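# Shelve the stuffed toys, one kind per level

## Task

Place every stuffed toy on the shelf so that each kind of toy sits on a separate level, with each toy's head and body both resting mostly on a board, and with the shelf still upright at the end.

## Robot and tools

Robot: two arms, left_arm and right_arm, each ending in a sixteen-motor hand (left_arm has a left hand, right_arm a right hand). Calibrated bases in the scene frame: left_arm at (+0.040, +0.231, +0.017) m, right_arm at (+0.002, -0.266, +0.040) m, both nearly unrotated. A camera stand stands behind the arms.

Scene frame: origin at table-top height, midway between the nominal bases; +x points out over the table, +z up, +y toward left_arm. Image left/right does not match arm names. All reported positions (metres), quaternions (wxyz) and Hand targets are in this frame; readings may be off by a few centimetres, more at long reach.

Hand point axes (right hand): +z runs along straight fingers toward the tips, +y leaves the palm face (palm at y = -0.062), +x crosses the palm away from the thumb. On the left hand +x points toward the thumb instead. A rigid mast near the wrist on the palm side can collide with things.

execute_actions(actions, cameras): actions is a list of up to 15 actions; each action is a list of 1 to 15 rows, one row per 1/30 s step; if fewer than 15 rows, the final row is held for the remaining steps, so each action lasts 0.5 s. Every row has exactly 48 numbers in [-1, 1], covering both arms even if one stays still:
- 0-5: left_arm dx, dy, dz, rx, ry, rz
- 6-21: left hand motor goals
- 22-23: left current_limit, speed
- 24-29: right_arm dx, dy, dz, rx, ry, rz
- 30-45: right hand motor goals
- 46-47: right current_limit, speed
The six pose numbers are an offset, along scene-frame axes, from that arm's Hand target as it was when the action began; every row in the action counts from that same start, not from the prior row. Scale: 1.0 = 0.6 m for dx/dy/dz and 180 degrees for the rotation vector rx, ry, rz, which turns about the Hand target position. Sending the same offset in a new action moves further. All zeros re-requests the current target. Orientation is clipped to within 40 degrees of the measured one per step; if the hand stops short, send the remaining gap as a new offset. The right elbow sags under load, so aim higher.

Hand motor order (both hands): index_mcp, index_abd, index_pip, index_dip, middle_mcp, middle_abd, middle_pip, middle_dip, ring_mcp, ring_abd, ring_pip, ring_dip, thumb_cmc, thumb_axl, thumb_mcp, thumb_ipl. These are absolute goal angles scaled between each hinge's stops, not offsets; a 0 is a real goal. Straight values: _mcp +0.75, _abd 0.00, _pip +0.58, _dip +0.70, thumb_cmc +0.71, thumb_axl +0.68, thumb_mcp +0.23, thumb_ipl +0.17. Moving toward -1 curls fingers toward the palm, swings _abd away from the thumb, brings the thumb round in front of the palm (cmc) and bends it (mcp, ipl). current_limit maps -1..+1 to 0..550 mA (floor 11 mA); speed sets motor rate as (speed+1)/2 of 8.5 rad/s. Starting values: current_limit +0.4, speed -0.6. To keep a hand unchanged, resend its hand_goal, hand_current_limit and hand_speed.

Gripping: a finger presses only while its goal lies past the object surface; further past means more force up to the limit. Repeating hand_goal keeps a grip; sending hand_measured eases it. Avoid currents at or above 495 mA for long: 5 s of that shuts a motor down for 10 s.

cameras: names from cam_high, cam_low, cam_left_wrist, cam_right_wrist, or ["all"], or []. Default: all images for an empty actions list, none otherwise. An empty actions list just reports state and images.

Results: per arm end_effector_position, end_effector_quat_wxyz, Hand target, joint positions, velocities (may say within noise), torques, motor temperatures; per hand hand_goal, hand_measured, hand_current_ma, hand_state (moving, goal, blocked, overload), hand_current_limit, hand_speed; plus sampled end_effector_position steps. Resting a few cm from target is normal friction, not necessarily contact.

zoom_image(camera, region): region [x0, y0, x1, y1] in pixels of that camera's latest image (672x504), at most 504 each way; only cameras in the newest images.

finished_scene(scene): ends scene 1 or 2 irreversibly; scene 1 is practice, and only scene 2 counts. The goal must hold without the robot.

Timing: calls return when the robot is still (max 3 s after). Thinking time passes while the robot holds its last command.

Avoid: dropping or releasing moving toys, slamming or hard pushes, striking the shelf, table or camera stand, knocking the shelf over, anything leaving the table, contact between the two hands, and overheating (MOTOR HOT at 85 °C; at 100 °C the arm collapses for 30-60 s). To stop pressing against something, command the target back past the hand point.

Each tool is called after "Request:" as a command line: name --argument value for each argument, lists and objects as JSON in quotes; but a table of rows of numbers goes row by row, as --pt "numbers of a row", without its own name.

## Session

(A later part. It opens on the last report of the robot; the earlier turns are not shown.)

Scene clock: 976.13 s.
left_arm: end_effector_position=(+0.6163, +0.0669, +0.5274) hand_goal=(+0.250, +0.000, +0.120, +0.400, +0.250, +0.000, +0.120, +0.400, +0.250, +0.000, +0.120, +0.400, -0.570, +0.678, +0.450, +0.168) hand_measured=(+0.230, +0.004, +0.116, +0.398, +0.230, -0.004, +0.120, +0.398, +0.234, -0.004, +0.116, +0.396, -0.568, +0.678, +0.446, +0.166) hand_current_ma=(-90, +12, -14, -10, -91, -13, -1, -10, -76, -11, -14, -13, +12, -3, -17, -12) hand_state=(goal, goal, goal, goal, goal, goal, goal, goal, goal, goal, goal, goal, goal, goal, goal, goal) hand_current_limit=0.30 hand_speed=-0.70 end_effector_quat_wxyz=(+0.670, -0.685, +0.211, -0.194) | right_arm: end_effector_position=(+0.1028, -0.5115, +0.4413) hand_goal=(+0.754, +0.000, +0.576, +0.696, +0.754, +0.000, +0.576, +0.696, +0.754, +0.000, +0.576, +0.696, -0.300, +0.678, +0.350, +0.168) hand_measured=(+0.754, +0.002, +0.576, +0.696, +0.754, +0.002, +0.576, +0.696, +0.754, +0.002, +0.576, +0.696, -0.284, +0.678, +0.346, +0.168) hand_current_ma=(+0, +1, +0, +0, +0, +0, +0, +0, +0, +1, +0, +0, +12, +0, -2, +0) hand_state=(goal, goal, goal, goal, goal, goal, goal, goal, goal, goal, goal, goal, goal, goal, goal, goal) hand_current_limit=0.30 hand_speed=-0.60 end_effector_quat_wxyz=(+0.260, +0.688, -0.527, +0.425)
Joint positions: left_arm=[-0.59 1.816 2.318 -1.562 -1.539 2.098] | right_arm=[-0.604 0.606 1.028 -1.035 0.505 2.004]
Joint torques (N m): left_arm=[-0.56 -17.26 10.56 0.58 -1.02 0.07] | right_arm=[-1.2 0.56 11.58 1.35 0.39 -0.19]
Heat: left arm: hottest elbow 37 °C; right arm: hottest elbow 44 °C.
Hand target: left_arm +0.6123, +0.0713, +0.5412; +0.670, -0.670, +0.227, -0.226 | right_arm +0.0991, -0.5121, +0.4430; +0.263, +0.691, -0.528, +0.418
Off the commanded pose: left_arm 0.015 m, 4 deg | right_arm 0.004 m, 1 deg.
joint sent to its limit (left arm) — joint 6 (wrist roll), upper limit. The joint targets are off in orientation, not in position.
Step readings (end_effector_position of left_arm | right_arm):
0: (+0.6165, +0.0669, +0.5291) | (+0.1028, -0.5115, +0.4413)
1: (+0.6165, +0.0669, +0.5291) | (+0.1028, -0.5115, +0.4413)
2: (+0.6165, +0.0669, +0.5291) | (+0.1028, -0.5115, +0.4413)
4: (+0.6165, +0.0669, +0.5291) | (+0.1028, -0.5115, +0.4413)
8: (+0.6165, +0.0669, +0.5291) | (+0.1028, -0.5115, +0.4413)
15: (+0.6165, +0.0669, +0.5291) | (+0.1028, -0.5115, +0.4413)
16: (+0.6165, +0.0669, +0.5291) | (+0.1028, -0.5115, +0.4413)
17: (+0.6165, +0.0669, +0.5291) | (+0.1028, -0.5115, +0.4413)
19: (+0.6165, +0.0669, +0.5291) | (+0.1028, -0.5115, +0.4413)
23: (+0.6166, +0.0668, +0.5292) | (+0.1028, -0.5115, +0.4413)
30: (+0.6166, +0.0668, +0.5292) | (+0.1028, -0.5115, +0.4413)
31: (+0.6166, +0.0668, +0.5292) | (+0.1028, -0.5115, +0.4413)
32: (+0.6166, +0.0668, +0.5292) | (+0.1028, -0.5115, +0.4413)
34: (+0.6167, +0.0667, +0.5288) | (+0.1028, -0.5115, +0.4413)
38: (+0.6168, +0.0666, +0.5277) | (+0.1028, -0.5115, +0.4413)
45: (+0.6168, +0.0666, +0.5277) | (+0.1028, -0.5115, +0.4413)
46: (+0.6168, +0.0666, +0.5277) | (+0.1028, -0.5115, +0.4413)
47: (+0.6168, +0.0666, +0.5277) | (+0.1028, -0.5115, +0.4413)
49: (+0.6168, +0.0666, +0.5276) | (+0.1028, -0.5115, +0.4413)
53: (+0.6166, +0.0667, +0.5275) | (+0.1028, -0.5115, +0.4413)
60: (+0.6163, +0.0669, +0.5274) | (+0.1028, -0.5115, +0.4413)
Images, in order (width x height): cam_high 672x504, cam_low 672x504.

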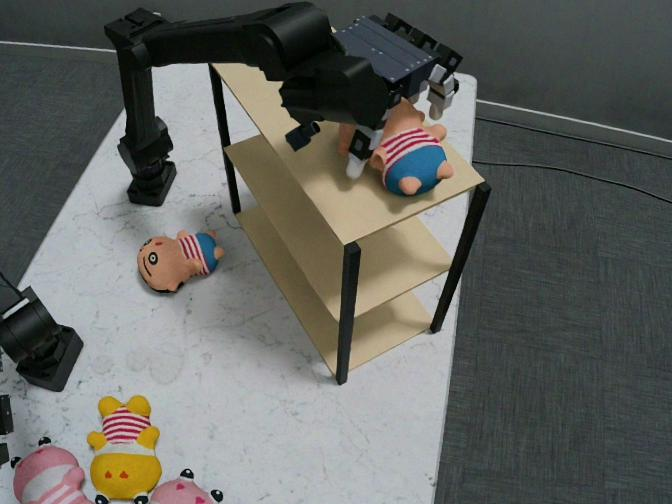

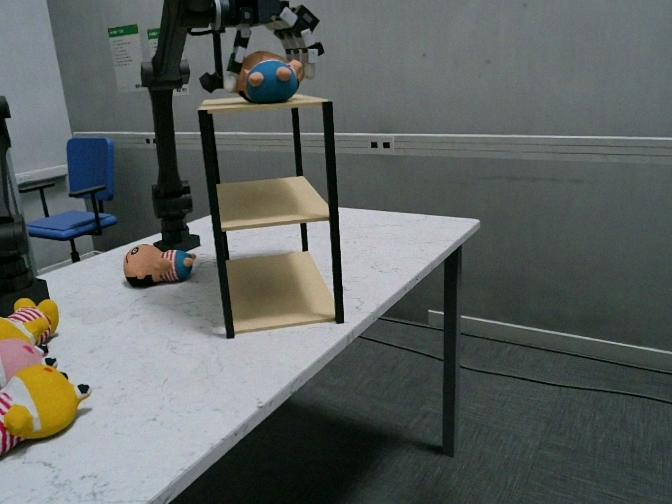

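Request:
execute_actions --actions '[[[0,0,0.0333,0,0,0,0.25,0,0.12,0.4,0.25,0,0.12,0.4,0.25,0,0.12,0.4,-0.57,0.678,0.45,0.168,0.3,-0.7,0,0,0,0,0,0,0.754,0,0.576,0.696,0.754,0,0.576,0.696,0.754,0,0.576,0.696,-0.3,0.678,0.35,0.168,0.3,-0.6]],[[0,0,0.06,0,0,0,0.35,0,0.3,0.5,0.35,0,0.3,0.5,0.35,0,0.3,0.5,-0.57,0.678,0.45,0.168,0.3,-0.7,0,0,0,0,0,0,0.754,0,0.576,0.696,0.754,0,0.576,0.696,0.754,0,0.576,0.696,-0.3,0.678,0.35,0.168,0.3,-0.6]]]' --cameras '["cam_high"]'

Scene clock: 1029.90 s.
left_arm: end_effector_position=(+0.6137, +0.0712, +0.5836) hand_goal=(+0.350, +0.000, +0.300, +0.500, +0.350, +0.000, +0.300, +0.500, +0.350, +0.000, +0.300, +0.500, -0.570, +0.678, +0.450, +0.168) hand_measured=(+0.330, +0.002, +0.294, +0.498, +0.330, -0.004, +0.294, +0.498, +0.332, -0.004, +0.294, +0.496, -0.568, +0.678, +0.446, +0.166) hand_current_ma=(-99, +11, -24, -12, -100, -12, -25, -12, -82, -11, -24, -14, +8, -3, -17, -12) hand_state=(blocked, goal, goal, goal, blocked, goal, goal, goal, goal, goal, goal, goal, goal, goal, goal, goal) hand_current_limit=0.30 hand_speed=-0.70 end_effector_quat_wxyz=(+0.671, -0.686, +0.180, -0.217) | right_arm: end_effector_position=(+0.1028, -0.5115, +0.4413) hand_goal=(+0.754, +0.000, +0.576, +0.696, +0.754, +0.000, +0.576, +0.696, +0.754, +0.000, +0.576, +0.696, -0.300, +0.678, +0.350, +0.168) hand_measured=(+0.754, +0.002, +0.576, +0.696, +0.754, +0.002, +0.576, +0.696, +0.754, +0.002, +0.576, +0.696, -0.284, +0.678, +0.346, +0.168) hand_current_ma=(+0, +1, +0, +0, +0, +0, +0, +0, +0, +1, +0, +0, +12, +0, -2, +0) hand_state=(goal, goal, goal, goal, goal, goal, goal, goal, goal, goal, goal, goal, goal, goal, goal, goal) hand_current_limit=0.30 hand_speed=-0.60 end_effector_quat_wxyz=(+0.260, +0.688, -0.527, +0.425)
Joint positions: left_arm=[-0.59 1.905 2.608 -1.691 -1.564 2.098] | right_arm=[-0.604 0.606 1.028 -1.035 0.505 2.004]
Joint torques (N m): left_arm=[-0.85 -15.85 12.05 0.65 -1.18 0.04] | right_arm=[-1.32 0.62 11.59 1.35 0.38 -0.19]
Heat: left arm: hottest elbow 39 °C; right arm: hottest elbow 44 °C.
Hand target: left_arm +0.6123, +0.0713, +0.5971; +0.670, -0.670, +0.227, -0.226 | right_arm +0.0991, -0.5121, +0.4430; +0.263, +0.691, -0.528, +0.418
Off the commanded pose: left_arm 0.014 m, 6 deg | right_arm 0.004 m, 1 deg.
joint sent to its limit (left arm) — joint 4 (wrist pitch), lower limit; joint 6 (wrist roll), upper limit. The joint targets are off in orientation, not in position.
Step readings (end_effector_position of left_arm | right_arm):
0: (+0.6163, +0.0669, +0.5274) | (+0.1028, -0.5115, +0.4413)
1: (+0.6162, +0.0670, +0.5273) | (+0.1028, -0.5115, +0.4413)
2: (+0.6154, +0.0674, +0.5271) | (+0.1028, -0.5115, +0.4413)
4: (+0.6138, +0.0685, +0.5286) | (+0.1028, -0.5115, +0.4413)
8: (+0.6116, +0.0699, +0.5387) | (+0.1028, -0.5115, +0.4413)
15: (+0.6079, +0.0722, +0.5519) | (+0.1028, -0.5115, +0.4413)
16: (+0.6078, +0.0723, +0.5527) | (+0.1028, -0.5115, +0.4413)
17: (+0.6081, +0.0722, +0.5543) | (+0.1028, -0.5115, +0.4413)
19: (+0.6101, +0.0718, +0.5606) | (+0.1028, -0.5115, +0.4413)
23: (+0.6117, +0.0719, +0.5742) | (+0.1028, -0.5115, +0.4413)
30: (+0.6101, +0.0734, +0.5874) | (+0.1028, -0.5115, +0.4413)
Images, in order (width x height): cam_high 672x504.

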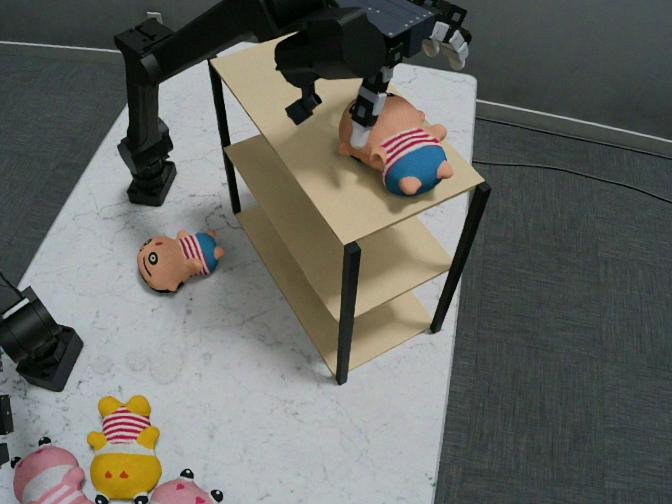

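Request:
execute_actions --actions '[[[0,0,0.06,0,0,0,0.5,0,0.45,0.6,0.5,0,0.45,0.6,0.5,0,0.45,0.6,-0.4,0.678,0.45,0.168,0.3,-0.7,0,0,0,0,0,0,0.754,0,0.576,0.696,0.754,0,0.576,0.696,0.754,0,0.576,0.696,-0.3,0.678,0.35,0.168,0.3,-0.6]],[[-0.01,-0.06,0.03,0,0,0,0.5,0,0.45,0.6,0.5,0,0.45,0.6,0.5,0,0.45,0.6,-0.3,0.678,0.45,0.168,0.3,-0.7,0,0,0,0,0,0,0.754,0,0.576,0.696,0.754,0,0.576,0.696,0.754,0,0.576,0.696,-0.3,0.678,0.35,0.168,0.3,-0.6]],[[-0.05,-0.0672,0,0,0,0,0.5,0,0.45,0.6,0.5,0,0.45,0.6,0.5,0,0.45,0.6,-0.2,0.678,0.45,0.168,0.3,-0.7,0,0,0,0,0,0,0.754,0,0.576,0.696,0.754,0,0.576,0.696,0.754,0,0.576,0.696,-0.3,0.678,0.35,0.168,0.3,-0.6]]]' --cameras '["cam_high"]'

Scene clock: 1042.60 s.
left_arm: end_effector_position=(+0.5832, -0.0156, +0.6336) hand_goal=(+0.500, +0.000, +0.450, +0.600, +0.500, +0.000, +0.450, +0.600, +0.500, +0.000, +0.450, +0.600, -0.200, +0.678, +0.450, +0.168) hand_measured=(+0.476, +0.002, +0.444, +0.596, +0.476, -0.004, +0.444, +0.596, +0.480, -0.004, +0.444, +0.596, -0.216, +0.678, +0.446, +0.166) hand_current_ma=(-110, +6, -27, -13, -113, -12, -28, -13, -93, -11, -27, -16, -73, -3, -17, -12) hand_state=(blocked, goal, goal, goal, blocked, goal, goal, goal, goal, goal, goal, goal, goal, goal, goal, goal) hand_current_limit=0.30 hand_speed=-0.70 end_effector_quat_wxyz=(-0.627, +0.687, -0.167, +0.328) | right_arm: end_effector_position=(+0.1028, -0.5115, +0.4413) hand_goal=(+0.754, +0.000, +0.576, +0.696, +0.754, +0.000, +0.576, +0.696, +0.754, +0.000, +0.576, +0.696, -0.300, +0.678, +0.350, +0.168) hand_measured=(+0.754, +0.002, +0.576, +0.696, +0.754, +0.002, +0.576, +0.696, +0.754, +0.002, +0.576, +0.696, -0.284, +0.678, +0.346, +0.168) hand_current_ma=(+0, +1, +0, +0, +0, +0, +0, +0, +0, +1, +0, +0, +12, +0, -2, +0) hand_state=(goal, goal, goal, goal, goal, goal, goal, goal, goal, goal, goal, goal, goal, goal, goal, goal) hand_current_limit=0.30 hand_speed=-0.60 end_effector_quat_wxyz=(+0.260, +0.688, -0.527, +0.425)
Joint positions: left_arm=[-0.745 1.988 2.88 -1.691 -1.571 2.099] | right_arm=[-0.604 0.606 1.028 -1.035 0.505 2.004]
Joint torques (N m): left_arm=[-0.21 -17.85 9.11 0.81 -1.01 -0.04] | right_arm=[-1.32 0.56 11.59 1.35 0.39 -0.19]
Heat: left arm: hottest elbow 39 °C; right arm: hottest elbow 44 °C.
Hand target: left_arm +0.5765, -0.0051, +0.6510; -0.670, +0.670, -0.227, +0.226 | right_arm +0.0991, -0.5121, +0.4430; +0.263, +0.691, -0.528, +0.418
Off the commanded pose: left_arm 0.022 m, 14 deg | right_arm 0.004 m, 1 deg.
elbow stopped short (left arm): the move would have taken joint 3 (elbow) straighter than the controller allows.
joint sent to its limit (left arm) — joint 4 (wrist pitch), lower limit; joint 5 (wrist yaw), lower limit; joint 6 (wrist roll), upper limit. The joint targets are off in orientation, not in position.
Step readings (end_effector_position of left_arm | right_arm):
0: (+0.6137, +0.0712, +0.5836) | (+0.1028, -0.5115, +0.4413)
1: (+0.6137, +0.0712, +0.5838) | (+0.1028, -0.5115, +0.4413)
2: (+0.6139, +0.0710, +0.5849) | (+0.1028, -0.5115, +0.4413)
4: (+0.6152, +0.0703, +0.5912) | (+0.1028, -0.5115, +0.4413)
8: (+0.6135, +0.0718, +0.6080) | (+0.1028, -0.5115, +0.4413)
15: (+0.6069, +0.0762, +0.6302) | (+0.1028, -0.5115, +0.4413)
16: (+0.6068, +0.0762, +0.6312) | (+0.1028, -0.5115, +0.4413)
17: (+0.6067, +0.0745, +0.6324) | (+0.1028, -0.5115, +0.4413)
19: (+0.6075, +0.0697, +0.6351) | (+0.1028, -0.5115, +0.4413)
23: (+0.6063, +0.0516, +0.6363) | (+0.1028, -0.5115, +0.4413)
30: (+0.6058, +0.0335, +0.6360) | (+0.1028, -0.5115, +0.4413)
31: (+0.6060, +0.0333, +0.6359) | (+0.1028, -0.5115, +0.4413)
32: (+0.6054, +0.0316, +0.6359) | (+0.1028, -0.5115, +0.4413)
34: (+0.6034, +0.0279, +0.6354) | (+0.1028, -0.5115, +0.4413)
38: (+0.5936, +0.0068, +0.6342) | (+0.1028, -0.5115, +0.4413)
45: (+0.5833, -0.0156, +0.6337) | (+0.1028, -0.5115, +0.4413)
Images, in order (width x height): cam_high 672x504.

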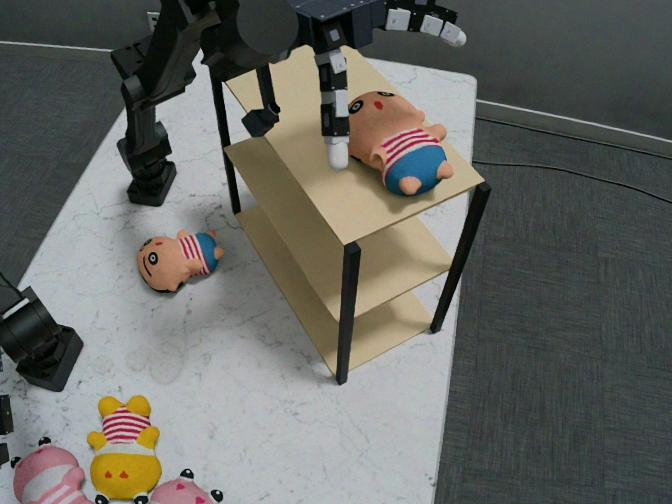

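Request:
execute_actions --actions '[[[-0.0438,0.1775,-0.0175,0,0,0.0345,0.5,0,0.45,0.6,0.5,0,0.45,0.6,0.5,0,0.45,0.6,-0.1,0.678,0.45,0.168,0.3,-0.7,0.1417,0.0634,-0.0358,0.0537,-0.0173,0.1015,0.6,0,0.4,0.6,0.6,0,0.4,0.6,0.6,0,0.4,0.6,-0.4,0.678,0.4,0.168,0.3,-0.6]],[[-0.0438,0.1775,-0.0175,0,0,0.0345,0.5,0,0.45,0.6,0.5,0,0.45,0.6,0.5,0,0.45,0.6,0.1,0.678,0.45,0.168,0.3,-0.7,0.1417,0.0634,-0.0358,0.0537,-0.0173,0.1015,0.5,0,0.3,0.5,0.5,0,0.3,0.5,0.5,0,0.3,0.5,-0.5,0.678,0.45,0.168,0.3,-0.6]],[[-0.045,0.204,0,0,0,0.0833,0.5,0,0.45,0.6,0.5,0,0.45,0.6,0.5,0,0.45,0.6,0.3,0.678,0.45,0.168,0.3,-0.7,0.069,0.154,-0.018,0.0638,0.0121,0.113,0.4,0,0.2,0.45,0.4,0,0.2,0.45,0.4,0,0.2,0.45,-0.57,0.678,0.45,0.168,0.3,-0.6]],[[-0.045,0.204,0,0,0,0.0833,0.5,0,0.45,0.6,0.5,0,0.45,0.6,0.5,0,0.45,0.6,0.3,0.678,0.45,0.168,0.3,-0.7,0.069,0.154,-0.018,0.0638,0.0121,0.113,0.3,0,0.14,0.406,0.3,0,0.14,0.406,0.3,0,0.14,0.406,-0.57,0.678,0.45,0.168,0.3,-0.6]]]' --cameras '["cam_high"]'

Scene clock: 1240.03 s.
left_arm: end_effector_position=(+0.4707, +0.4562, +0.6129) hand_goal=(+0.500, +0.000, +0.450, +0.600, +0.500, +0.000, +0.450, +0.600, +0.500, +0.000, +0.450, +0.600, +0.300, +0.678, +0.450, +0.168) hand_measured=(+0.478, +0.002, +0.444, +0.596, +0.476, -0.002, +0.444, +0.596, +0.480, -0.002, +0.444, +0.596, +0.280, +0.678, +0.450, +0.166) hand_current_ma=(-109, +6, -26, -12, -112, -9, -28, -12, -92, -8, -27, -16, -95, -3, -4, -11) hand_state=(blocked, goal, goal, goal, blocked, goal, goal, goal, goal, goal, goal, goal, blocked, goal, goal, goal) hand_current_limit=0.30 hand_speed=-0.70 end_effector_quat_wxyz=(+0.707, -0.705, -0.046, +0.037) | right_arm: end_effector_position=(+0.3410, -0.2530, +0.3514) hand_goal=(+0.300, +0.000, +0.140, +0.406, +0.300, +0.000, +0.140, +0.406, +0.300, +0.000, +0.140, +0.406, -0.570, +0.678, +0.450, +0.168) hand_measured=(+0.302, +0.002, +0.144, +0.410, +0.300, +0.002, +0.144, +0.408, +0.302, +0.002, +0.144, +0.410, -0.560, +0.678, +0.442, +0.168) hand_current_ma=(+0, +1, +1, +1, +0, +0, +1, +1, +0, +1, +1, +1, +5, +0, -5, +0) hand_state=(goal, goal, goal, goal, goal, goal, goal, goal, goal, goal, goal, goal, goal, goal, goal, goal) hand_current_limit=0.30 hand_speed=-0.60 end_effector_quat_wxyz=(-0.316, +0.903, -0.144, +0.253)
Joint positions: left_arm=[0.092 1.575 2.237 -1.691 -1.572 2.099] | right_arm=[-0.063 0.938 1.132 -1.113 -0.563 2.016]
Joint torques (N m): left_arm=[-1.14 -11.63 12.52 0.66 -1.12 -0.02] | right_arm=[0.03 -3.31 15.97 1.57 -0.52 -0.16]
Heat: left arm: hottest elbow 38 °C; right arm: hottest elbow 45 °C.
Hand target: left_arm +0.4699, +0.4527, +0.6301; +0.706, -0.707, -0.031, +0.031 | right_arm +0.3520, -0.2512, +0.3785; -0.319, +0.897, -0.127, +0.277
Off the commanded pose: left_arm 0.017 m, 2 deg | right_arm 0.029 m, 3 deg.
joint sent to its limit (left arm) — joint 4 (wrist pitch), lower limit; joint 5 (wrist yaw), lower limit; joint 6 (wrist roll), upper limit. The joint targets are off in orientation, not in position.
Step readings (end_effector_position of left_arm | right_arm):
0: (+0.5832, -0.0155, +0.6336) | (+0.1028, -0.5115, +0.4413)
1: (+0.5833, -0.0153, +0.6336) | (+0.1040, -0.5112, +0.4406)
2: (+0.5841, -0.0126, +0.6336) | (+0.1100, -0.5097, +0.4370)
4: (+0.5853, -0.0030, +0.6317) | (+0.1297, -0.5010, +0.4269)
8: (+0.5903, +0.0416, +0.6320) | (+0.1649, -0.4829, +0.4127)
15: (+0.5749, +0.0963, +0.6393) | (+0.1818, -0.4772, +0.4034)
16: (+0.5715, +0.0985, +0.6400) | (+0.1829, -0.4764, +0.4028)
17: (+0.5686, +0.1027, +0.6397) | (+0.1890, -0.4721, +0.4001)
19: (+0.5627, +0.1146, +0.6375) | (+0.2094, -0.4566, +0.3908)
23: (+0.5556, +0.1632, +0.6325) | (+0.2408, -0.4351, +0.3777)
30: (+0.5383, +0.2066, +0.6268) | (+0.2563, -0.4335, +0.3671)
31: (+0.5367, +0.2075, +0.6265) | (+0.2574, -0.4322, +0.3672)
32: (+0.5351, +0.2107, +0.6256) | (+0.2619, -0.4260, +0.3664)
34: (+0.5314, +0.2262, +0.6227) | (+0.2745, -0.4010, +0.3653)
38: (+0.5208, +0.2879, +0.6201) | (+0.2930, -0.3577, +0.3683)
45: (+0.5054, +0.3321, +0.6244) | (+0.3042, -0.3464, +0.3650)
46: (+0.5050, +0.3323, +0.6247) | (+0.3049, -0.3449, +0.3642)
47: (+0.5043, +0.3350, +0.6246) | (+0.3072, -0.3371, +0.3635)
49: (+0.5005, +0.3517, +0.6235) | (+0.3148, -0.3091, +0.3629)
53: (+0.4792, +0.4155, +0.6223) | (+0.3306, -0.2653, +0.3609)
60: (+0.4617, +0.4562, +0.6208) | (+0.3400, -0.2532, +0.3487)
Images, in order (width x height): cam_high 672x504.

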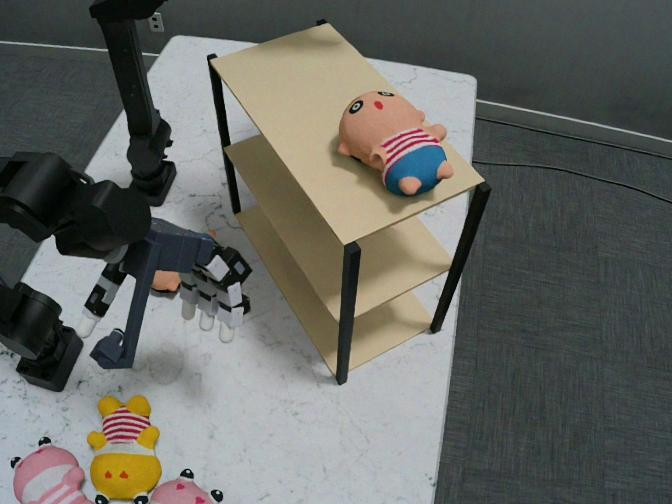

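Request:
execute_actions --actions '[[[-0.14,0.155,0,0,0,0.0833,0.5,0,0.45,0.6,0.5,0,0.45,0.6,0.5,0,0.45,0.6,0.3,0.678,0.45,0.168,0.3,-0.7,-0.044,0.156,0.01,0.0588,0.0291,0.1024,0.3,0,0.14,0.406,0.3,0,0.14,0.406,0.3,0,0.14,0.406,-0.57,0.678,0.45,0.168,0.3,-0.6]],[[-0.14,0.155,0,0,0,0.0833,0.5,0,0.45,0.6,0.5,0,0.45,0.6,0.5,0,0.45,0.6,0.3,0.678,0.45,0.168,0.3,-0.7,-0.044,0.156,0.01,0.0588,0.0291,0.1024,0.3,0,0.14,0.406,0.3,0,0.14,0.406,0.3,0,0.14,0.406,-0.57,0.678,0.45,0.168,0.3,-0.6]],[[-0.164,0.06,0,0,0,0.0694,0.5,0,0.45,0.6,0.5,0,0.45,0.6,0.5,0,0.45,0.6,0.3,0.678,0.45,0.168,0.3,-0.7,-0.1175,0.104,0,0.0586,0.0514,0.086,0.3,0,0.14,0.406,0.3,0,0.14,0.406,0.3,0,0.14,0.406,-0.57,0.678,0.45,0.168,0.3,-0.6]],[[-0.164,0.06,0,0,0,0.0694,0.5,0,0.45,0.6,0.5,0,0.45,0.6,0.5,0,0.45,0.6,0.3,0.678,0.45,0.168,0.3,-0.7,-0.1175,0.104,-0.03,0.0586,0.0514,0.086,0.3,0,0.14,0.406,0.3,0,0.14,0.406,0.3,0,0.14,0.406,-0.57,0.678,0.45,0.168,0.3,-0.6]]]' --cameras '["cam_high","cam_right_wrist"]'

Scene clock: 1257.07 s.
left_arm: end_effector_position=(+0.1021, +0.7125, +0.6135) hand_goal=(+0.500, +0.000, +0.450, +0.600, +0.500, +0.000, +0.450, +0.600, +0.500, +0.000, +0.450, +0.600, +0.300, +0.678, +0.450, +0.168) hand_measured=(+0.478, +0.002, +0.444, +0.596, +0.476, -0.002, +0.444, +0.598, +0.480, -0.002, +0.444, +0.596, +0.280, +0.678, +0.450, +0.166) hand_current_ma=(-109, +6, -26, -12, -111, -8, -28, -12, -92, -7, -26, -16, -91, -3, -3, -10) hand_state=(blocked, goal, goal, goal, blocked, goal, goal, goal, goal, goal, goal, goal, blocked, goal, goal, goal) hand_current_limit=0.30 hand_speed=-0.70 end_effector_quat_wxyz=(+0.610, -0.604, -0.367, +0.359) | right_arm: end_effector_position=(+0.1558, +0.0550, +0.3719) hand_goal=(+0.300, +0.000, +0.140, +0.406, +0.300, +0.000, +0.140, +0.406, +0.300, +0.000, +0.140, +0.406, -0.570, +0.678, +0.450, +0.168) hand_measured=(+0.292, +0.002, +0.140, +0.410, +0.292, +0.002, +0.140, +0.408, +0.290, +0.002, +0.140, +0.408, -0.568, +0.678, +0.446, +0.168) hand_current_ma=(-4, +0, +0, +1, -4, +0, +0, +1, -5, +0, +0, +1, +0, +0, -2, +0) hand_state=(goal, goal, goal, goal, goal, goal, goal, goal, goal, goal, goal, goal, goal, goal, goal, goal) hand_current_limit=0.30 hand_speed=-0.60 end_effector_quat_wxyz=(+0.672, -0.676, -0.206, +0.222)
Joint positions: left_arm=[1.052 1.573 2.237 -1.692 -1.572 2.1] | right_arm=[0.618 1.166 1.119 -1.26 -1.572 1.86]
Joint torques (N m): left_arm=[-1.2 -11.4 12.6 0.7 -1.14 -0.02] | right_arm=[0.03 -4.78 11.06 1.13 -1.49 -0.06]
Motor temperatures (°C): left_arm=[23 28 38 21 26 23] | right_arm=[24 24 50 24 26 22]
Heat: left arm: hottest elbow 38 °C; right arm: hottest elbow 50 °C.
Hand target: left_arm +0.1050, +0.7108, +0.6301; +0.612, -0.613, -0.353, +0.354 | right_arm +0.1582, +0.0608, +0.3724; +0.677, -0.675, -0.207, +0.208
Off the commanded pose: left_arm 0.017 m, 2 deg | right_arm 0.006 m, 2 deg.
joint sent to its limit (left arm) — joint 4 (wrist pitch), lower limit; joint 5 (wrist yaw), lower limit; joint 6 (wrist roll), upper limit. The joint targets are off in orientation, not in position.
Step readings (end_effector_position of left_arm | right_arm):
0: (+0.4707, +0.4562, +0.6129) | (+0.3410, -0.2530, +0.3514)
1: (+0.4707, +0.4564, +0.6129) | (+0.3410, -0.2514, +0.3516)
2: (+0.4694, +0.4588, +0.6129) | (+0.3394, -0.2443, +0.3526)
4: (+0.4618, +0.4721, +0.6130) | (+0.3308, -0.2181, +0.3566)
8: (+0.4249, +0.5206, +0.6137) | (+0.3166, -0.1756, +0.3645)
15: (+0.3912, +0.5507, +0.6202) | (+0.3172, -0.1611, +0.3634)
16: (+0.3909, +0.5509, +0.6202) | (+0.3172, -0.1597, +0.3630)
17: (+0.3892, +0.5529, +0.6202) | (+0.3147, -0.1532, +0.3643)
19: (+0.3770, +0.5657, +0.6200) | (+0.3045, -0.1291, +0.3698)
23: (+0.3259, +0.6103, +0.6200) | (+0.2892, -0.0864, +0.3736)
30: (+0.2923, +0.6371, +0.6201) | (+0.2870, -0.0697, +0.3659)
31: (+0.2938, +0.6378, +0.6193) | (+0.2866, -0.0687, +0.3664)
32: (+0.2920, +0.6393, +0.6189) | (+0.2827, -0.0635, +0.3701)
34: (+0.2827, +0.6454, +0.6183) | (+0.2660, -0.0472, +0.3809)
38: (+0.2379, +0.6682, +0.6186) | (+0.2351, -0.0200, +0.3910)
45: (+0.2059, +0.6813, +0.6189) | (+0.2238, -0.0066, +0.3898)
46: (+0.2057, +0.6814, +0.6189) | (+0.2234, -0.0059, +0.3905)
47: (+0.2035, +0.6822, +0.6189) | (+0.2191, -0.0018, +0.3937)
49: (+0.1900, +0.6869, +0.6189) | (+0.2009, +0.0111, +0.3996)
53: (+0.1353, +0.7014, +0.6189) | (+0.1631, +0.0352, +0.3881)
60: (+0.0992, +0.7078, +0.6184) | (+0.1546, +0.0539, +0.3723)
Images, in order (width x height): cam_high 672x504, cam_right_wrist 672x504.

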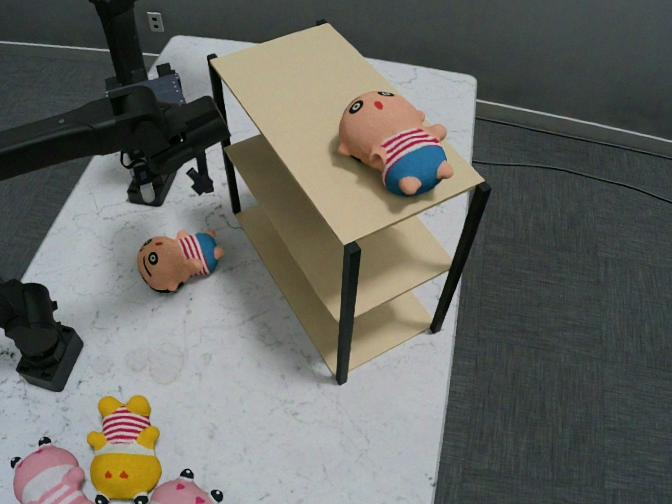

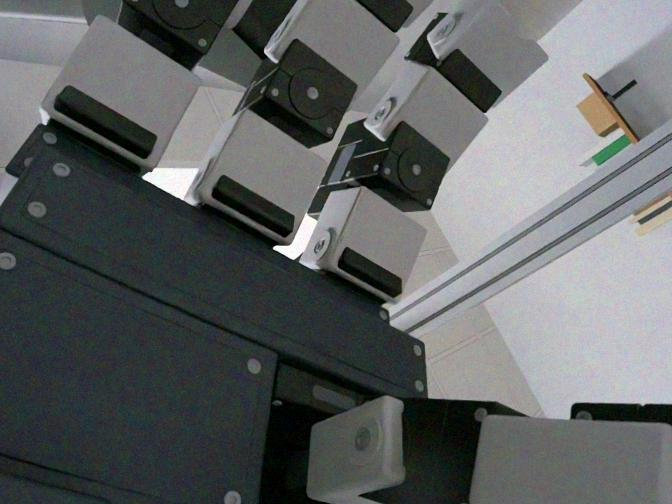

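Request:
execute_actions --actions '[[[0,0,0,0,0,0,0.7,0,0.55,0.66,0.7,0,0.55,0.66,0.7,0,0.55,0.66,0.6,0.678,0.3,0.168,0.3,-0.7,0.008,-0.008,-0.11,0,0,0,0.3,0,0.14,0.406,0.3,0,0.14,0.406,0.3,0,0.14,0.406,-0.57,0.678,0.45,0.168,0.3,-0.6]],[[0,0,0,0,0,0,0.7,0,0.55,0.66,0.7,0,0.55,0.66,0.7,0,0.55,0.66,0.6,0.678,0.3,0.168,0.3,-0.7,0,0,-0.12,0,0,0,0.3,0,0.14,0.406,0.3,0,0.14,0.406,0.3,0,0.14,0.406,-0.57,0.678,0.45,0.168,0.3,-0.6]],[[0,0,0,0,0,0,0.7,0,0.55,0.66,0.7,0,0.55,0.66,0.7,0,0.55,0.66,0.6,0.678,0.3,0.168,0.3,-0.7,0,0,-0.1,0,0,0,0.3,0,0.14,0.406,0.3,0,0.14,0.406,0.3,0,0.14,0.406,-0.57,0.678,0.45,0.168,0.3,-0.6]]]' --cameras '["cam_high","cam_low"]'

Scene clock: 1277.10 s.
left_arm: end_effector_position=(+0.1021, +0.7125, +0.6135) hand_goal=(+0.700, +0.000, +0.550, +0.660, +0.700, +0.000, +0.550, +0.660, +0.700, +0.000, +0.550, +0.660, +0.600, +0.678, +0.300, +0.168) hand_measured=(+0.674, +0.002, +0.544, +0.656, +0.674, -0.002, +0.542, +0.656, +0.678, -0.002, +0.544, +0.656, +0.576, +0.678, +0.302, +0.166) hand_current_ma=(-122, +6, -29, -13, -123, -8, -30, -13, -102, -7, -28, -16, -109, -3, +12, -10) hand_state=(blocked, goal, goal, goal, blocked, goal, goal, goal, blocked, goal, goal, goal, blocked, goal, goal, goal) hand_current_limit=0.30 hand_speed=-0.70 end_effector_quat_wxyz=(+0.610, -0.604, -0.367, +0.359) | right_arm: end_effector_position=(+0.1564, +0.0538, +0.1760) hand_goal=(+0.300, +0.000, +0.140, +0.406, +0.300, +0.000, +0.140, +0.406, +0.300, +0.000, +0.140, +0.406, -0.570, +0.678, +0.450, +0.168) hand_measured=(+0.292, +0.002, +0.140, +0.410, +0.292, +0.002, +0.140, +0.408, +0.290, +0.002, +0.140, +0.408, -0.570, +0.678, +0.446, +0.168) hand_current_ma=(-4, +0, +0, +1, -4, +0, +0, +1, -5, +0, +0, +1, +0, +0, -2, +0) hand_state=(goal, goal, goal, goal, goal, goal, goal, goal, goal, goal, goal, goal, goal, goal, goal, goal) hand_current_limit=0.30 hand_speed=-0.60 end_effector_quat_wxyz=(+0.674, -0.675, -0.205, +0.219)
Joint positions: left_arm=[1.052 1.573 2.237 -1.692 -1.572 2.1] | right_arm=[0.613 1.398 0.78 -0.958 -1.575 1.585]
Joint torques (N m): left_arm=[-1.26 -11.46 12.52 0.73 -1.16 -0.04] | right_arm=[-1.03 -5.89 8.58 0.68 -1.53 -0.07]
Heat: left arm: hottest elbow 39 °C; right arm: hottest elbow 47 °C.
Hand target: left_arm +0.1050, +0.7108, +0.6301; +0.612, -0.613, -0.353, +0.354 | right_arm +0.1630, +0.0559, +0.1744; +0.677, -0.675, -0.207, +0.208
Off the commanded pose: left_arm 0.017 m, 2 deg | right_arm 0.007 m, 1 deg.
joint sent to its limit (left arm) — joint 4 (wrist pitch), lower limit; joint 5 (wrist yaw), lower limit; joint 6 (wrist roll), upper limit. The joint targets are off in orientation, not in position.
Step readings (end_effector_position of left_arm | right_arm):
0: (+0.1021, +0.7125, +0.6135) | (+0.1558, +0.0550, +0.3718)
1: (+0.1021, +0.7125, +0.6135) | (+0.1559, +0.0550, +0.3717)
2: (+0.1022, +0.7125, +0.6135) | (+0.1564, +0.0556, +0.3697)
4: (+0.1022, +0.7125, +0.6135) | (+0.1563, +0.0557, +0.3589)
8: (+0.1021, +0.7125, +0.6135) | (+0.1511, +0.0516, +0.3238)
15: (+0.1021, +0.7125, +0.6135) | (+0.1551, +0.0541, +0.3079)
16: (+0.1021, +0.7125, +0.6135) | (+0.1555, +0.0543, +0.3078)
17: (+0.1021, +0.7125, +0.6135) | (+0.1561, +0.0549, +0.3053)
19: (+0.1021, +0.7125, +0.6135) | (+0.1560, +0.0546, +0.2939)
23: (+0.1021, +0.7125, +0.6135) | (+0.1507, +0.0504, +0.2555)
30: (+0.1021, +0.7125, +0.6135) | (+0.1544, +0.0529, +0.2351)
31: (+0.1021, +0.7125, +0.6135) | (+0.1548, +0.0533, +0.2350)
32: (+0.1021, +0.7125, +0.6135) | (+0.1559, +0.0540, +0.2334)
34: (+0.1021, +0.7125, +0.6135) | (+0.1573, +0.0551, +0.2250)
38: (+0.1021, +0.7125, +0.6135) | (+0.1540, +0.0521, +0.1940)
45: (+0.1021, +0.7125, +0.6135) | (+0.1553, +0.0530, +0.1763)
Images, in order (width x height): cam_high 672x504, cam_low 672x504.

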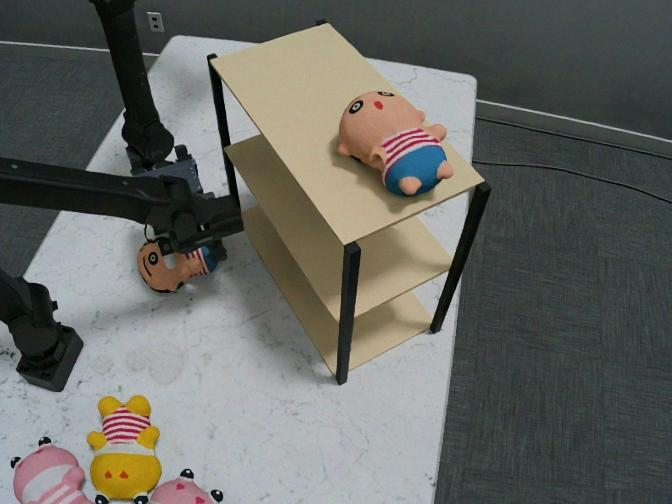

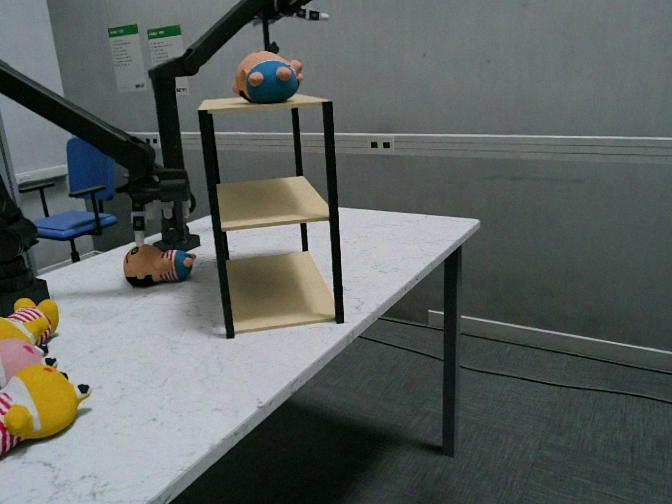

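Request:
zoom_image --camera "cam_low" --region '[60, 140, 260, 310]'

Request:
zoom_image --camera "cam_high" --region '[90, 150, 290, 320]'

Scaled by 2.520 from the camera's 672x504 image, which has a finer 960x720 frame.

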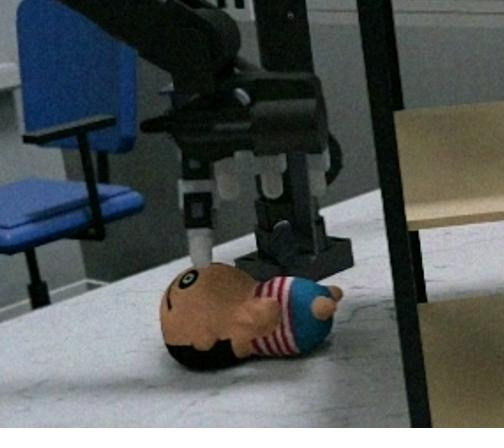

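Scaled by 2.520 from the camera's 672x504 image, which has a finer 960x720 frame.

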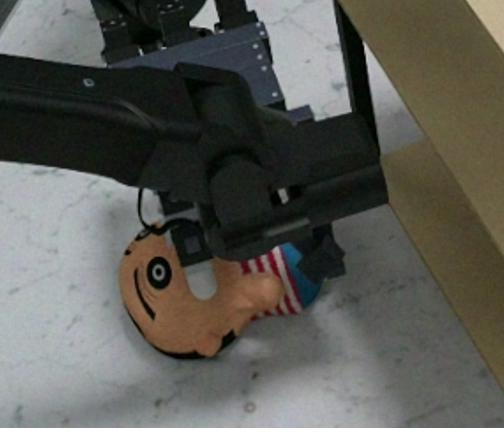

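Request:
execute_actions --actions '[[[0,0,0,0,0,0,0.7,0,0.55,0.66,0.7,0,0.55,0.66,0.7,0,0.55,0.66,0.6,0.678,0.3,0.168,0.3,-0.7,0,0,-0.0667,0,0,0,0.3,0,0.14,0.406,0.3,0,0.14,0.406,0.3,0,0.14,0.406,-0.57,0.678,0.45,0.168,0.3,-0.6]],[[0,0,0,0,0,0,0.7,0,0.55,0.66,0.7,0,0.55,0.66,0.7,0,0.55,0.66,0.6,0.678,0.3,0.168,0.3,-0.7,0,0,-0.05,0,0,0,0.3,0,0.14,0.406,0.3,0,0.14,0.406,0.3,0,0.14,0.406,-0.57,0.678,0.45,0.168,0.3,-0.6]]]' --cameras '["cam_high","cam_low"]'

Request:
zoom_image --camera "cam_low" --region '[60, 140, 260, 310]'

Scene clock: 1306.07 s.
left_arm: end_effector_position=(+0.1021, +0.7125, +0.6135) hand_goal=(+0.700, +0.000, +0.550, +0.660, +0.700, +0.000, +0.550, +0.660, +0.700, +0.000, +0.550, +0.660, +0.600, +0.678, +0.300, +0.168) hand_measured=(+0.674, +0.002, +0.544, +0.656, +0.674, -0.002, +0.542, +0.656, +0.678, -0.002, +0.544, +0.656, +0.576, +0.678, +0.302, +0.166) hand_current_ma=(-122, +6, -29, -13, -123, -8, -30, -13, -102, -7, -28, -16, -109, -3, +12, -10) hand_state=(blocked, goal, goal, goal, blocked, goal, goal, goal, blocked, goal, goal, goal, blocked, goal, goal, goal) hand_current_limit=0.30 hand_speed=-0.70 end_effector_quat_wxyz=(+0.610, -0.604, -0.367, +0.359) | right_arm: end_effector_position=(+0.1590, +0.0558, +0.1086) hand_goal=(+0.300, +0.000, +0.140, +0.406, +0.300, +0.000, +0.140, +0.406, +0.300, +0.000, +0.140, +0.406, -0.570, +0.678, +0.450, +0.168) hand_measured=(+0.292, +0.002, +0.140, +0.410, +0.292, +0.002, +0.140, +0.408, +0.290, +0.002, +0.140, +0.408, -0.570, +0.678, +0.446, +0.168) hand_current_ma=(-4, +0, +0, +1, -4, +0, +0, +1, -5, +0, +0, +1, +0, +0, -2, +0) hand_state=(goal, goal, goal, goal, goal, goal, goal, goal, goal, goal, goal, goal, goal, goal, goal, goal) hand_current_limit=0.30 hand_speed=-0.60 end_effector_quat_wxyz=(+0.675, -0.674, -0.208, +0.216)
Joint positions: left_arm=[1.052 1.573 2.237 -1.692 -1.572 2.1] | right_arm=[0.613 1.567 0.73 -0.833 -1.576 1.483]
Joint torques (N m): left_arm=[-1.2 -11.46 12.51 0.72 -1.16 -0.03] | right_arm=[-1.03 -6.53 6.52 0.55 -1.47 -0.1]
Motor temperatures (°C): left_arm=[23 27 40 21 26 23] | right_arm=[24 24 45 24 28 22]
Heat: left arm: hottest elbow 40 °C; right arm: hottest elbow 45 °C.
Hand target: left_arm +0.1050, +0.7108, +0.6301; +0.612, -0.613, -0.353, +0.354 | right_arm +0.1631, +0.0560, +0.1044; +0.677, -0.675, -0.207, +0.208
Off the commanded pose: left_arm 0.017 m, 2 deg | right_arm 0.006 m, 1 deg.
joint sent to its limit (left arm) — joint 4 (wrist pitch), lower limit; joint 5 (wrist yaw), lower limit; joint 6 (wrist roll), upper limit. The joint targets are off in orientation, not in position.
Step readings (end_effector_position of left_arm | right_arm):
0: (+0.1021, +0.7125, +0.6135) | (+0.1564, +0.0538, +0.1760)
1: (+0.1021, +0.7125, +0.6135) | (+0.1565, +0.0539, +0.1759)
2: (+0.1021, +0.7125, +0.6135) | (+0.1573, +0.0545, +0.1751)
4: (+0.1021, +0.7125, +0.6135) | (+0.1595, +0.0561, +0.1697)
8: (+0.1021, +0.7125, +0.6135) | (+0.1580, +0.0551, +0.1493)
15: (+0.1021, +0.7125, +0.6135) | (+0.1572, +0.0546, +0.1379)
16: (+0.1021, +0.7125, +0.6135) | (+0.1575, +0.0548, +0.1379)
17: (+0.1021, +0.7125, +0.6135) | (+0.1583, +0.0553, +0.1371)
19: (+0.1021, +0.7125, +0.6135) | (+0.1604, +0.0568, +0.1327)
23: (+0.1021, +0.7125, +0.6135) | (+0.1598, +0.0564, +0.1171)
30: (+0.1021, +0.7125, +0.6135) | (+0.1586, +0.0555, +0.1087)
Images, in order (width x height): cam_high 672x504, cam_low 672x504.

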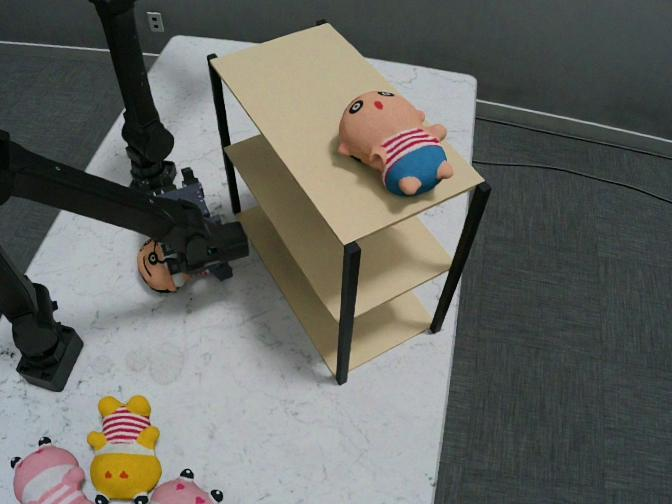

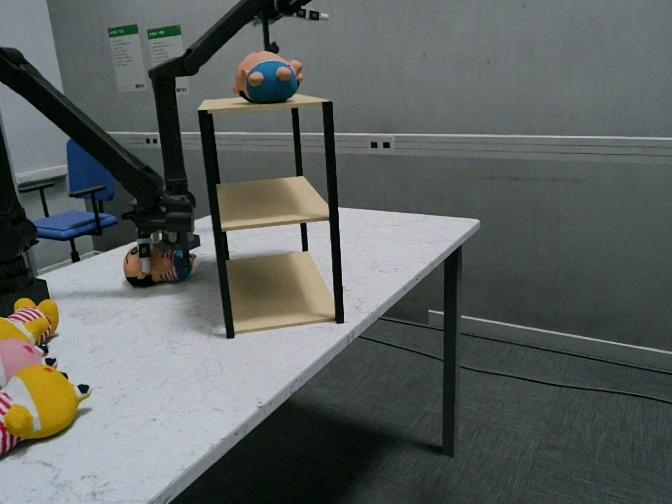

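Scaled by 2.520 from the camera's 672x504 image, which has a finer 960x720 frame.

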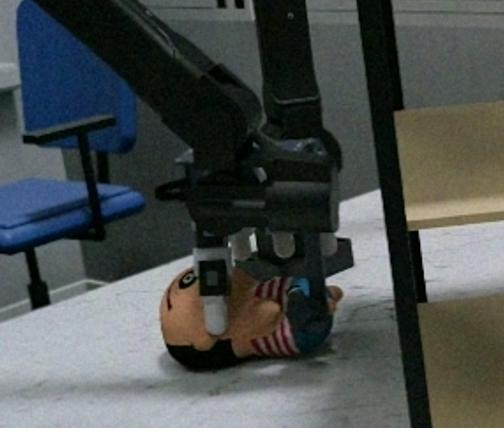

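Request:
execute_actions --actions '[[[0,0,0,0,0,0,0.7,0,0.55,0.66,0.7,0,0.55,0.66,0.7,0,0.55,0.66,0.6,0.678,0.3,0.168,0.3,-0.7,0,0,-0.022,0,0,0,0.2,0,0.12,0.38,0.2,0,0.12,0.38,0.2,0,0.12,0.38,-0.57,0.678,0.4,0.13,0.1,-0.75]],[[0,0,0,0,0,0,0.7,0,0.55,0.66,0.7,0,0.55,0.66,0.7,0,0.55,0.66,0.6,0.678,0.3,0.168,0.3,-0.7,0,0,0,0,0,0,0.05,0,0.1,0.35,0.05,0,0.1,0.35,0.05,0,0.1,0.35,-0.57,0.678,0.3,0.1,0.1,-0.75]],[[0,0,0,0,0,0,0.7,0,0.55,0.66,0.7,0,0.55,0.66,0.7,0,0.55,0.66,0.6,0.678,0.3,0.168,0.3,-0.7,0,0,0,0,0,0,-0.1,0,0.1,0.35,-0.1,0,0.1,0.35,-0.1,0,0.1,0.35,-0.57,0.678,0.25,0.1,0.1,-0.75]],[[0,0,0,0,0,0,0.7,0,0.55,0.66,0.7,0,0.55,0.66,0.7,0,0.55,0.66,0.6,0.678,0.3,0.168,0.3,-0.7,0,0,0,0,0,0,-0.3,0,0.1,0.35,-0.3,0,0.1,0.35,-0.3,0,0.1,0.35,-0.57,0.678,0.2,0.08,0.1,-0.75]]]' --cameras '["cam_high","cam_low"]'

Request:
zoom_image --camera "cam_low" --region '[60, 140, 260, 310]'

Scene clock: 1319.97 s.
left_arm: end_effector_position=(+0.1021, +0.7125, +0.6135) hand_goal=(+0.700, +0.000, +0.550, +0.660, +0.700, +0.000, +0.550, +0.660, +0.700, +0.000, +0.550, +0.660, +0.600, +0.678, +0.300, +0.168) hand_measured=(+0.674, +0.002, +0.544, +0.656, +0.674, -0.002, +0.542, +0.656, +0.678, -0.002, +0.544, +0.656, +0.576, +0.678, +0.302, +0.166) hand_current_ma=(-122, +6, -29, -13, -123, -8, -30, -13, -102, -7, -28, -16, -109, -3, +12, -10) hand_state=(blocked, goal, goal, goal, blocked, goal, goal, goal, blocked, goal, goal, goal, blocked, goal, goal, goal) hand_current_limit=0.30 hand_speed=-0.70 end_effector_quat_wxyz=(+0.610, -0.604, -0.367, +0.359) | right_arm: end_effector_position=(+0.1615, +0.0577, +0.0976) hand_goal=(-0.300, +0.000, +0.100, +0.350, -0.300, +0.000, +0.100, +0.350, -0.300, +0.000, +0.100, +0.350, -0.570, +0.678, +0.200, +0.080) hand_measured=(-0.132, -0.010, +0.128, +0.366, -0.246, +0.000, +0.118, +0.358, -0.260, +0.000, +0.114, +0.356, -0.554, +0.678, +0.308, +0.122) hand_current_ma=(+302, -5, +31, +13, +93, +0, +14, +3, +55, +0, +9, +2, +12, +0, +302, +88) hand_state=(blocked, goal, blocked, goal, blocked, goal, goal, goal, blocked, goal, goal, goal, goal, goal, blocked, blocked) hand_current_limit=0.10 hand_speed=-0.75 end_effector_quat_wxyz=(+0.677, -0.672, -0.212, +0.212)
Joint positions: left_arm=[1.052 1.573 2.237 -1.692 -1.572 2.1] | right_arm=[0.613 1.601 0.73 -0.814 -1.578 1.454]
Joint torques (N m): left_arm=[-1.26 -11.46 12.53 0.69 -1.16 -0.03] | right_arm=[-1.08 -6.42 5.86 0.24 -1.27 -0.07]
Heat: left arm: hottest elbow 40 °C; right arm: hottest elbow 43 °C.
Hand target: left_arm +0.1050, +0.7108, +0.6301; +0.612, -0.613, -0.353, +0.354 | right_arm +0.1632, +0.0560, +0.0912; +0.677, -0.675, -0.207, +0.208
Off the commanded pose: left_arm 0.017 m, 2 deg | right_arm 0.007 m, 1 deg.
joint sent to its limit (left arm) — joint 4 (wrist pitch), lower limit; joint 5 (wrist yaw), lower limit; joint 6 (wrist roll), upper limit. The joint targets are off in orientation, not in position.
Step readings (end_effector_position of left_arm | right_arm):
0: (+0.1021, +0.7125, +0.6135) | (+0.1590, +0.0558, +0.1085)
1: (+0.1021, +0.7125, +0.6135) | (+0.1590, +0.0558, +0.1085)
2: (+0.1021, +0.7125, +0.6135) | (+0.1593, +0.0561, +0.1084)
4: (+0.1021, +0.7125, +0.6135) | (+0.1601, +0.0566, +0.1064)
8: (+0.1021, +0.7125, +0.6135) | (+0.1606, +0.0569, +0.1001)
15: (+0.1021, +0.7125, +0.6135) | (+0.1609, +0.0571, +0.0975)
16: (+0.1021, +0.7125, +0.6135) | (+0.1609, +0.0572, +0.0976)
17: (+0.1021, +0.7125, +0.6135) | (+0.1609, +0.0572, +0.0976)
19: (+0.1021, +0.7125, +0.6135) | (+0.1610, +0.0573, +0.0975)
23: (+0.1021, +0.7125, +0.6135) | (+0.1611, +0.0574, +0.0976)
30: (+0.1021, +0.7125, +0.6135) | (+0.1612, +0.0575, +0.0975)
31: (+0.1021, +0.7125, +0.6135) | (+0.1612, +0.0575, +0.0975)
32: (+0.1021, +0.7125, +0.6135) | (+0.1612, +0.0575, +0.0976)
34: (+0.1021, +0.7125, +0.6135) | (+0.1613, +0.0576, +0.0976)
38: (+0.1021, +0.7125, +0.6135) | (+0.1614, +0.0576, +0.0976)
45: (+0.1021, +0.7125, +0.6135) | (+0.1614, +0.0576, +0.0975)
46: (+0.1021, +0.7125, +0.6135) | (+0.1614, +0.0577, +0.0976)
47: (+0.1021, +0.7125, +0.6135) | (+0.1614, +0.0577, +0.0976)
49: (+0.1021, +0.7125, +0.6135) | (+0.1615, +0.0577, +0.0976)
53: (+0.1021, +0.7125, +0.6135) | (+0.1615, +0.0577, +0.0976)
60: (+0.1021, +0.7125, +0.6135) | (+0.1615, +0.0577, +0.0976)
Images, in order (width x height): cam_high 672x504, cam_low 672x504.

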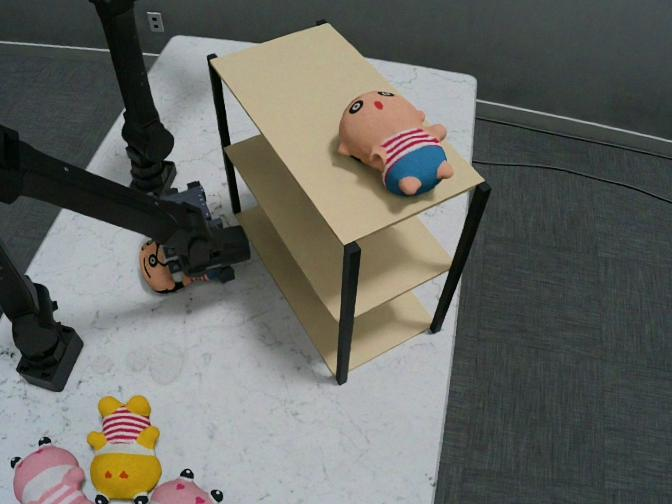

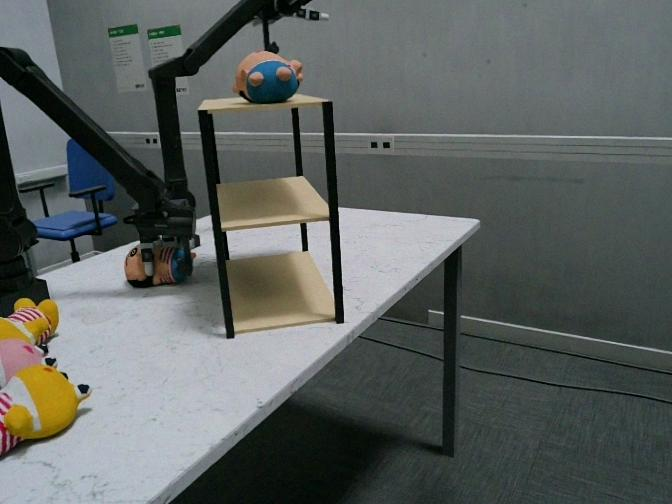

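Scaled by 2.520 from the camera's 672x504 image, which has a finer 960x720 frame.

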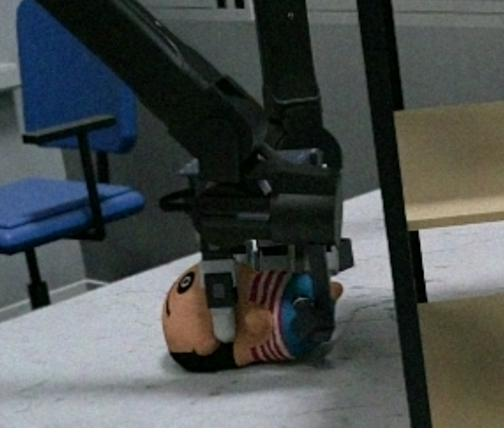

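Request:
execute_actions --actions '[[[0,0,0,0,0,0,0.7,0,0.55,0.66,0.7,0,0.55,0.66,0.7,0,0.55,0.66,0.6,0.678,0.3,0.168,0.3,-0.7,0,0,0,0,0,0,-0.45,0,0.1,0.33,-0.45,0,0.1,0.33,-0.45,0,0.1,0.33,-0.57,0.678,0.13,0.06,0.2,-0.75]],[[0,0,0,0,0,0,0.7,0,0.55,0.66,0.7,0,0.55,0.66,0.7,0,0.55,0.66,0.6,0.678,0.3,0.168,0.3,-0.7,0,0,0,0,0,0,-0.6,0,0.05,0.3,-0.6,0,0.05,0.3,-0.6,0,0.05,0.3,-0.57,0.678,0.05,0.05,0.35,-0.75]],[[0,0,0,0,0,0,0.7,0,0.55,0.66,0.7,0,0.55,0.66,0.7,0,0.55,0.66,0.6,0.678,0.3,0.168,0.3,-0.7,0,0,0,0,0,0,-0.6,0,0.05,0.3,-0.6,0,0.05,0.3,-0.6,0,0.05,0.3,-0.57,0.678,0.05,0.05,0.4,-0.75]]]' --cameras '["cam_high","cam_low"]'

Request:
zoom_image --camera "cam_low" --region '[60, 140, 260, 310]'

Scene clock: 1329.67 s.
left_arm: end_effector_position=(+0.1021, +0.7125, +0.6135) hand_goal=(+0.700, +0.000, +0.550, +0.660, +0.700, +0.000, +0.550, +0.660, +0.700, +0.000, +0.550, +0.660, +0.600, +0.678, +0.300, +0.168) hand_measured=(+0.674, +0.002, +0.544, +0.656, +0.674, -0.002, +0.542, +0.656, +0.678, -0.002, +0.544, +0.656, +0.576, +0.678, +0.302, +0.166) hand_current_ma=(-122, +6, -29, -13, -123, -8, -30, -13, -102, -7, -28, -16, -109, -3, +12, -10) hand_state=(blocked, goal, goal, goal, blocked, goal, goal, goal, blocked, goal, goal, goal, blocked, goal, goal, goal) hand_current_limit=0.30 hand_speed=-0.70 end_effector_quat_wxyz=(+0.610, -0.604, -0.367, +0.359) | right_arm: end_effector_position=(+0.1615, +0.0578, +0.0976) hand_goal=(-0.600, +0.000, +0.050, +0.300, -0.600, +0.000, +0.050, +0.300, -0.600, +0.000, +0.050, +0.300, -0.570, +0.678, +0.050, +0.050) hand_measured=(-0.234, -0.016, +0.116, +0.334, -0.430, +0.000, +0.126, +0.340, -0.452, +0.004, +0.122, +0.336, -0.554, +0.678, +0.308, +0.122) hand_current_ma=(+384, -9, +119, +41, +385, +0, +148, +54, +384, +1, +135, +44, +13, +0, +385, +212) hand_state=(blocked, goal, blocked, blocked, blocked, goal, blocked, blocked, blocked, goal, blocked, blocked, goal, goal, blocked, blocked) hand_current_limit=0.40 hand_speed=-0.75 end_effector_quat_wxyz=(+0.677, -0.672, -0.212, +0.212)
Joint positions: left_arm=[1.052 1.573 2.237 -1.692 -1.572 2.1] | right_arm=[0.613 1.601 0.73 -0.814 -1.578 1.454]
Joint torques (N m): left_arm=[-1.26 -11.46 12.52 0.7 -1.16 -0.03] | right_arm=[-1.08 -6.48 5.89 0.24 -1.22 -0.07]
Heat: left arm: hottest elbow 41 °C; right arm: hottest elbow 43 °C.
Hand target: left_arm +0.1050, +0.7108, +0.6301; +0.612, -0.613, -0.353, +0.354 | right_arm +0.1632, +0.0560, +0.0912; +0.677, -0.675, -0.207, +0.207
Off the commanded pose: left_arm 0.017 m, 2 deg | right_arm 0.007 m, 1 deg.
joint sent to its limit (left arm) — joint 4 (wrist pitch), lower limit; joint 5 (wrist yaw), lower limit; joint 6 (wrist roll), upper limit. The joint targets are off in orientation, not in position.
Step readings (end_effector_position of left_arm | right_arm):
0: (+0.1021, +0.7125, +0.6135) | (+0.1615, +0.0577, +0.0976)
1: (+0.1021, +0.7125, +0.6135) | (+0.1615, +0.0577, +0.0976)
2: (+0.1021, +0.7125, +0.6135) | (+0.1615, +0.0577, +0.0976)
4: (+0.1021, +0.7125, +0.6135) | (+0.1615, +0.0578, +0.0976)
8: (+0.1021, +0.7125, +0.6135) | (+0.1615, +0.0578, +0.0976)
15: (+0.1021, +0.7125, +0.6135) | (+0.1615, +0.0578, +0.0976)
16: (+0.1021, +0.7125, +0.6135) | (+0.1615, +0.0578, +0.0976)
17: (+0.1021, +0.7125, +0.6135) | (+0.1615, +0.0578, +0.0976)
19: (+0.1021, +0.7125, +0.6135) | (+0.1615, +0.0578, +0.0976)
23: (+0.1021, +0.7125, +0.6135) | (+0.1615, +0.0578, +0.0976)
30: (+0.1021, +0.7125, +0.6135) | (+0.1615, +0.0578, +0.0976)
31: (+0.1021, +0.7125, +0.6135) | (+0.1615, +0.0578, +0.0976)
32: (+0.1021, +0.7125, +0.6135) | (+0.1615, +0.0578, +0.0976)
34: (+0.1021, +0.7125, +0.6135) | (+0.1615, +0.0578, +0.0976)
38: (+0.1021, +0.7125, +0.6135) | (+0.1615, +0.0578, +0.0976)
45: (+0.1021, +0.7125, +0.6135) | (+0.1615, +0.0578, +0.0976)
Images, in order (width x height): cam_high 672x504, cam_low 672x504.

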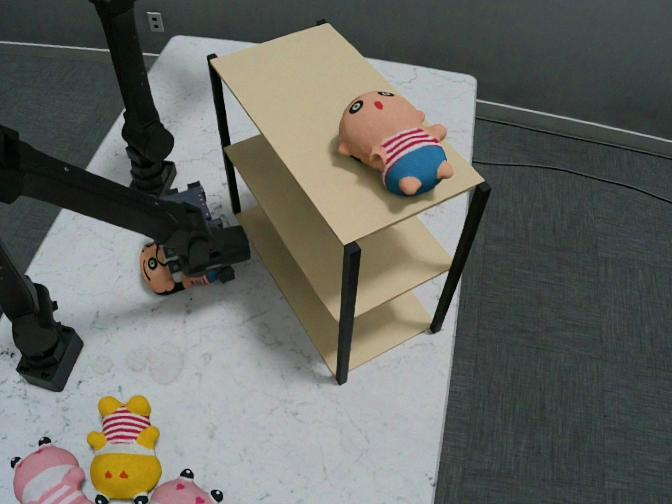

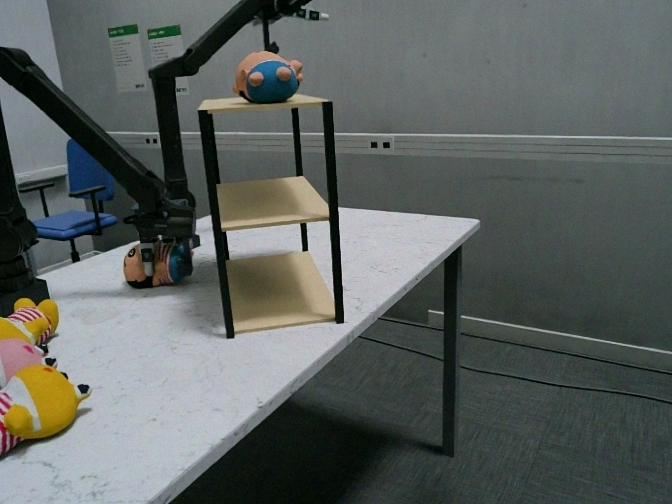

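Scaled by 2.520 from the camera's 672x504 image, which has a finer 960x720 frame.

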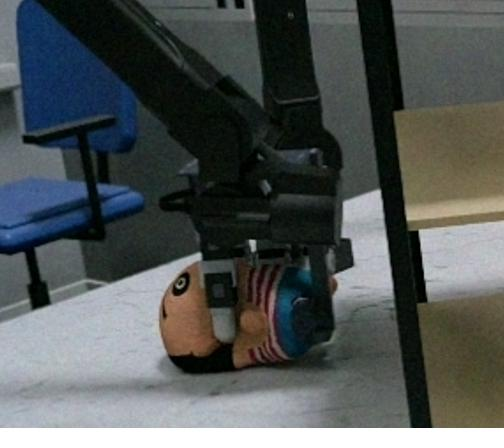

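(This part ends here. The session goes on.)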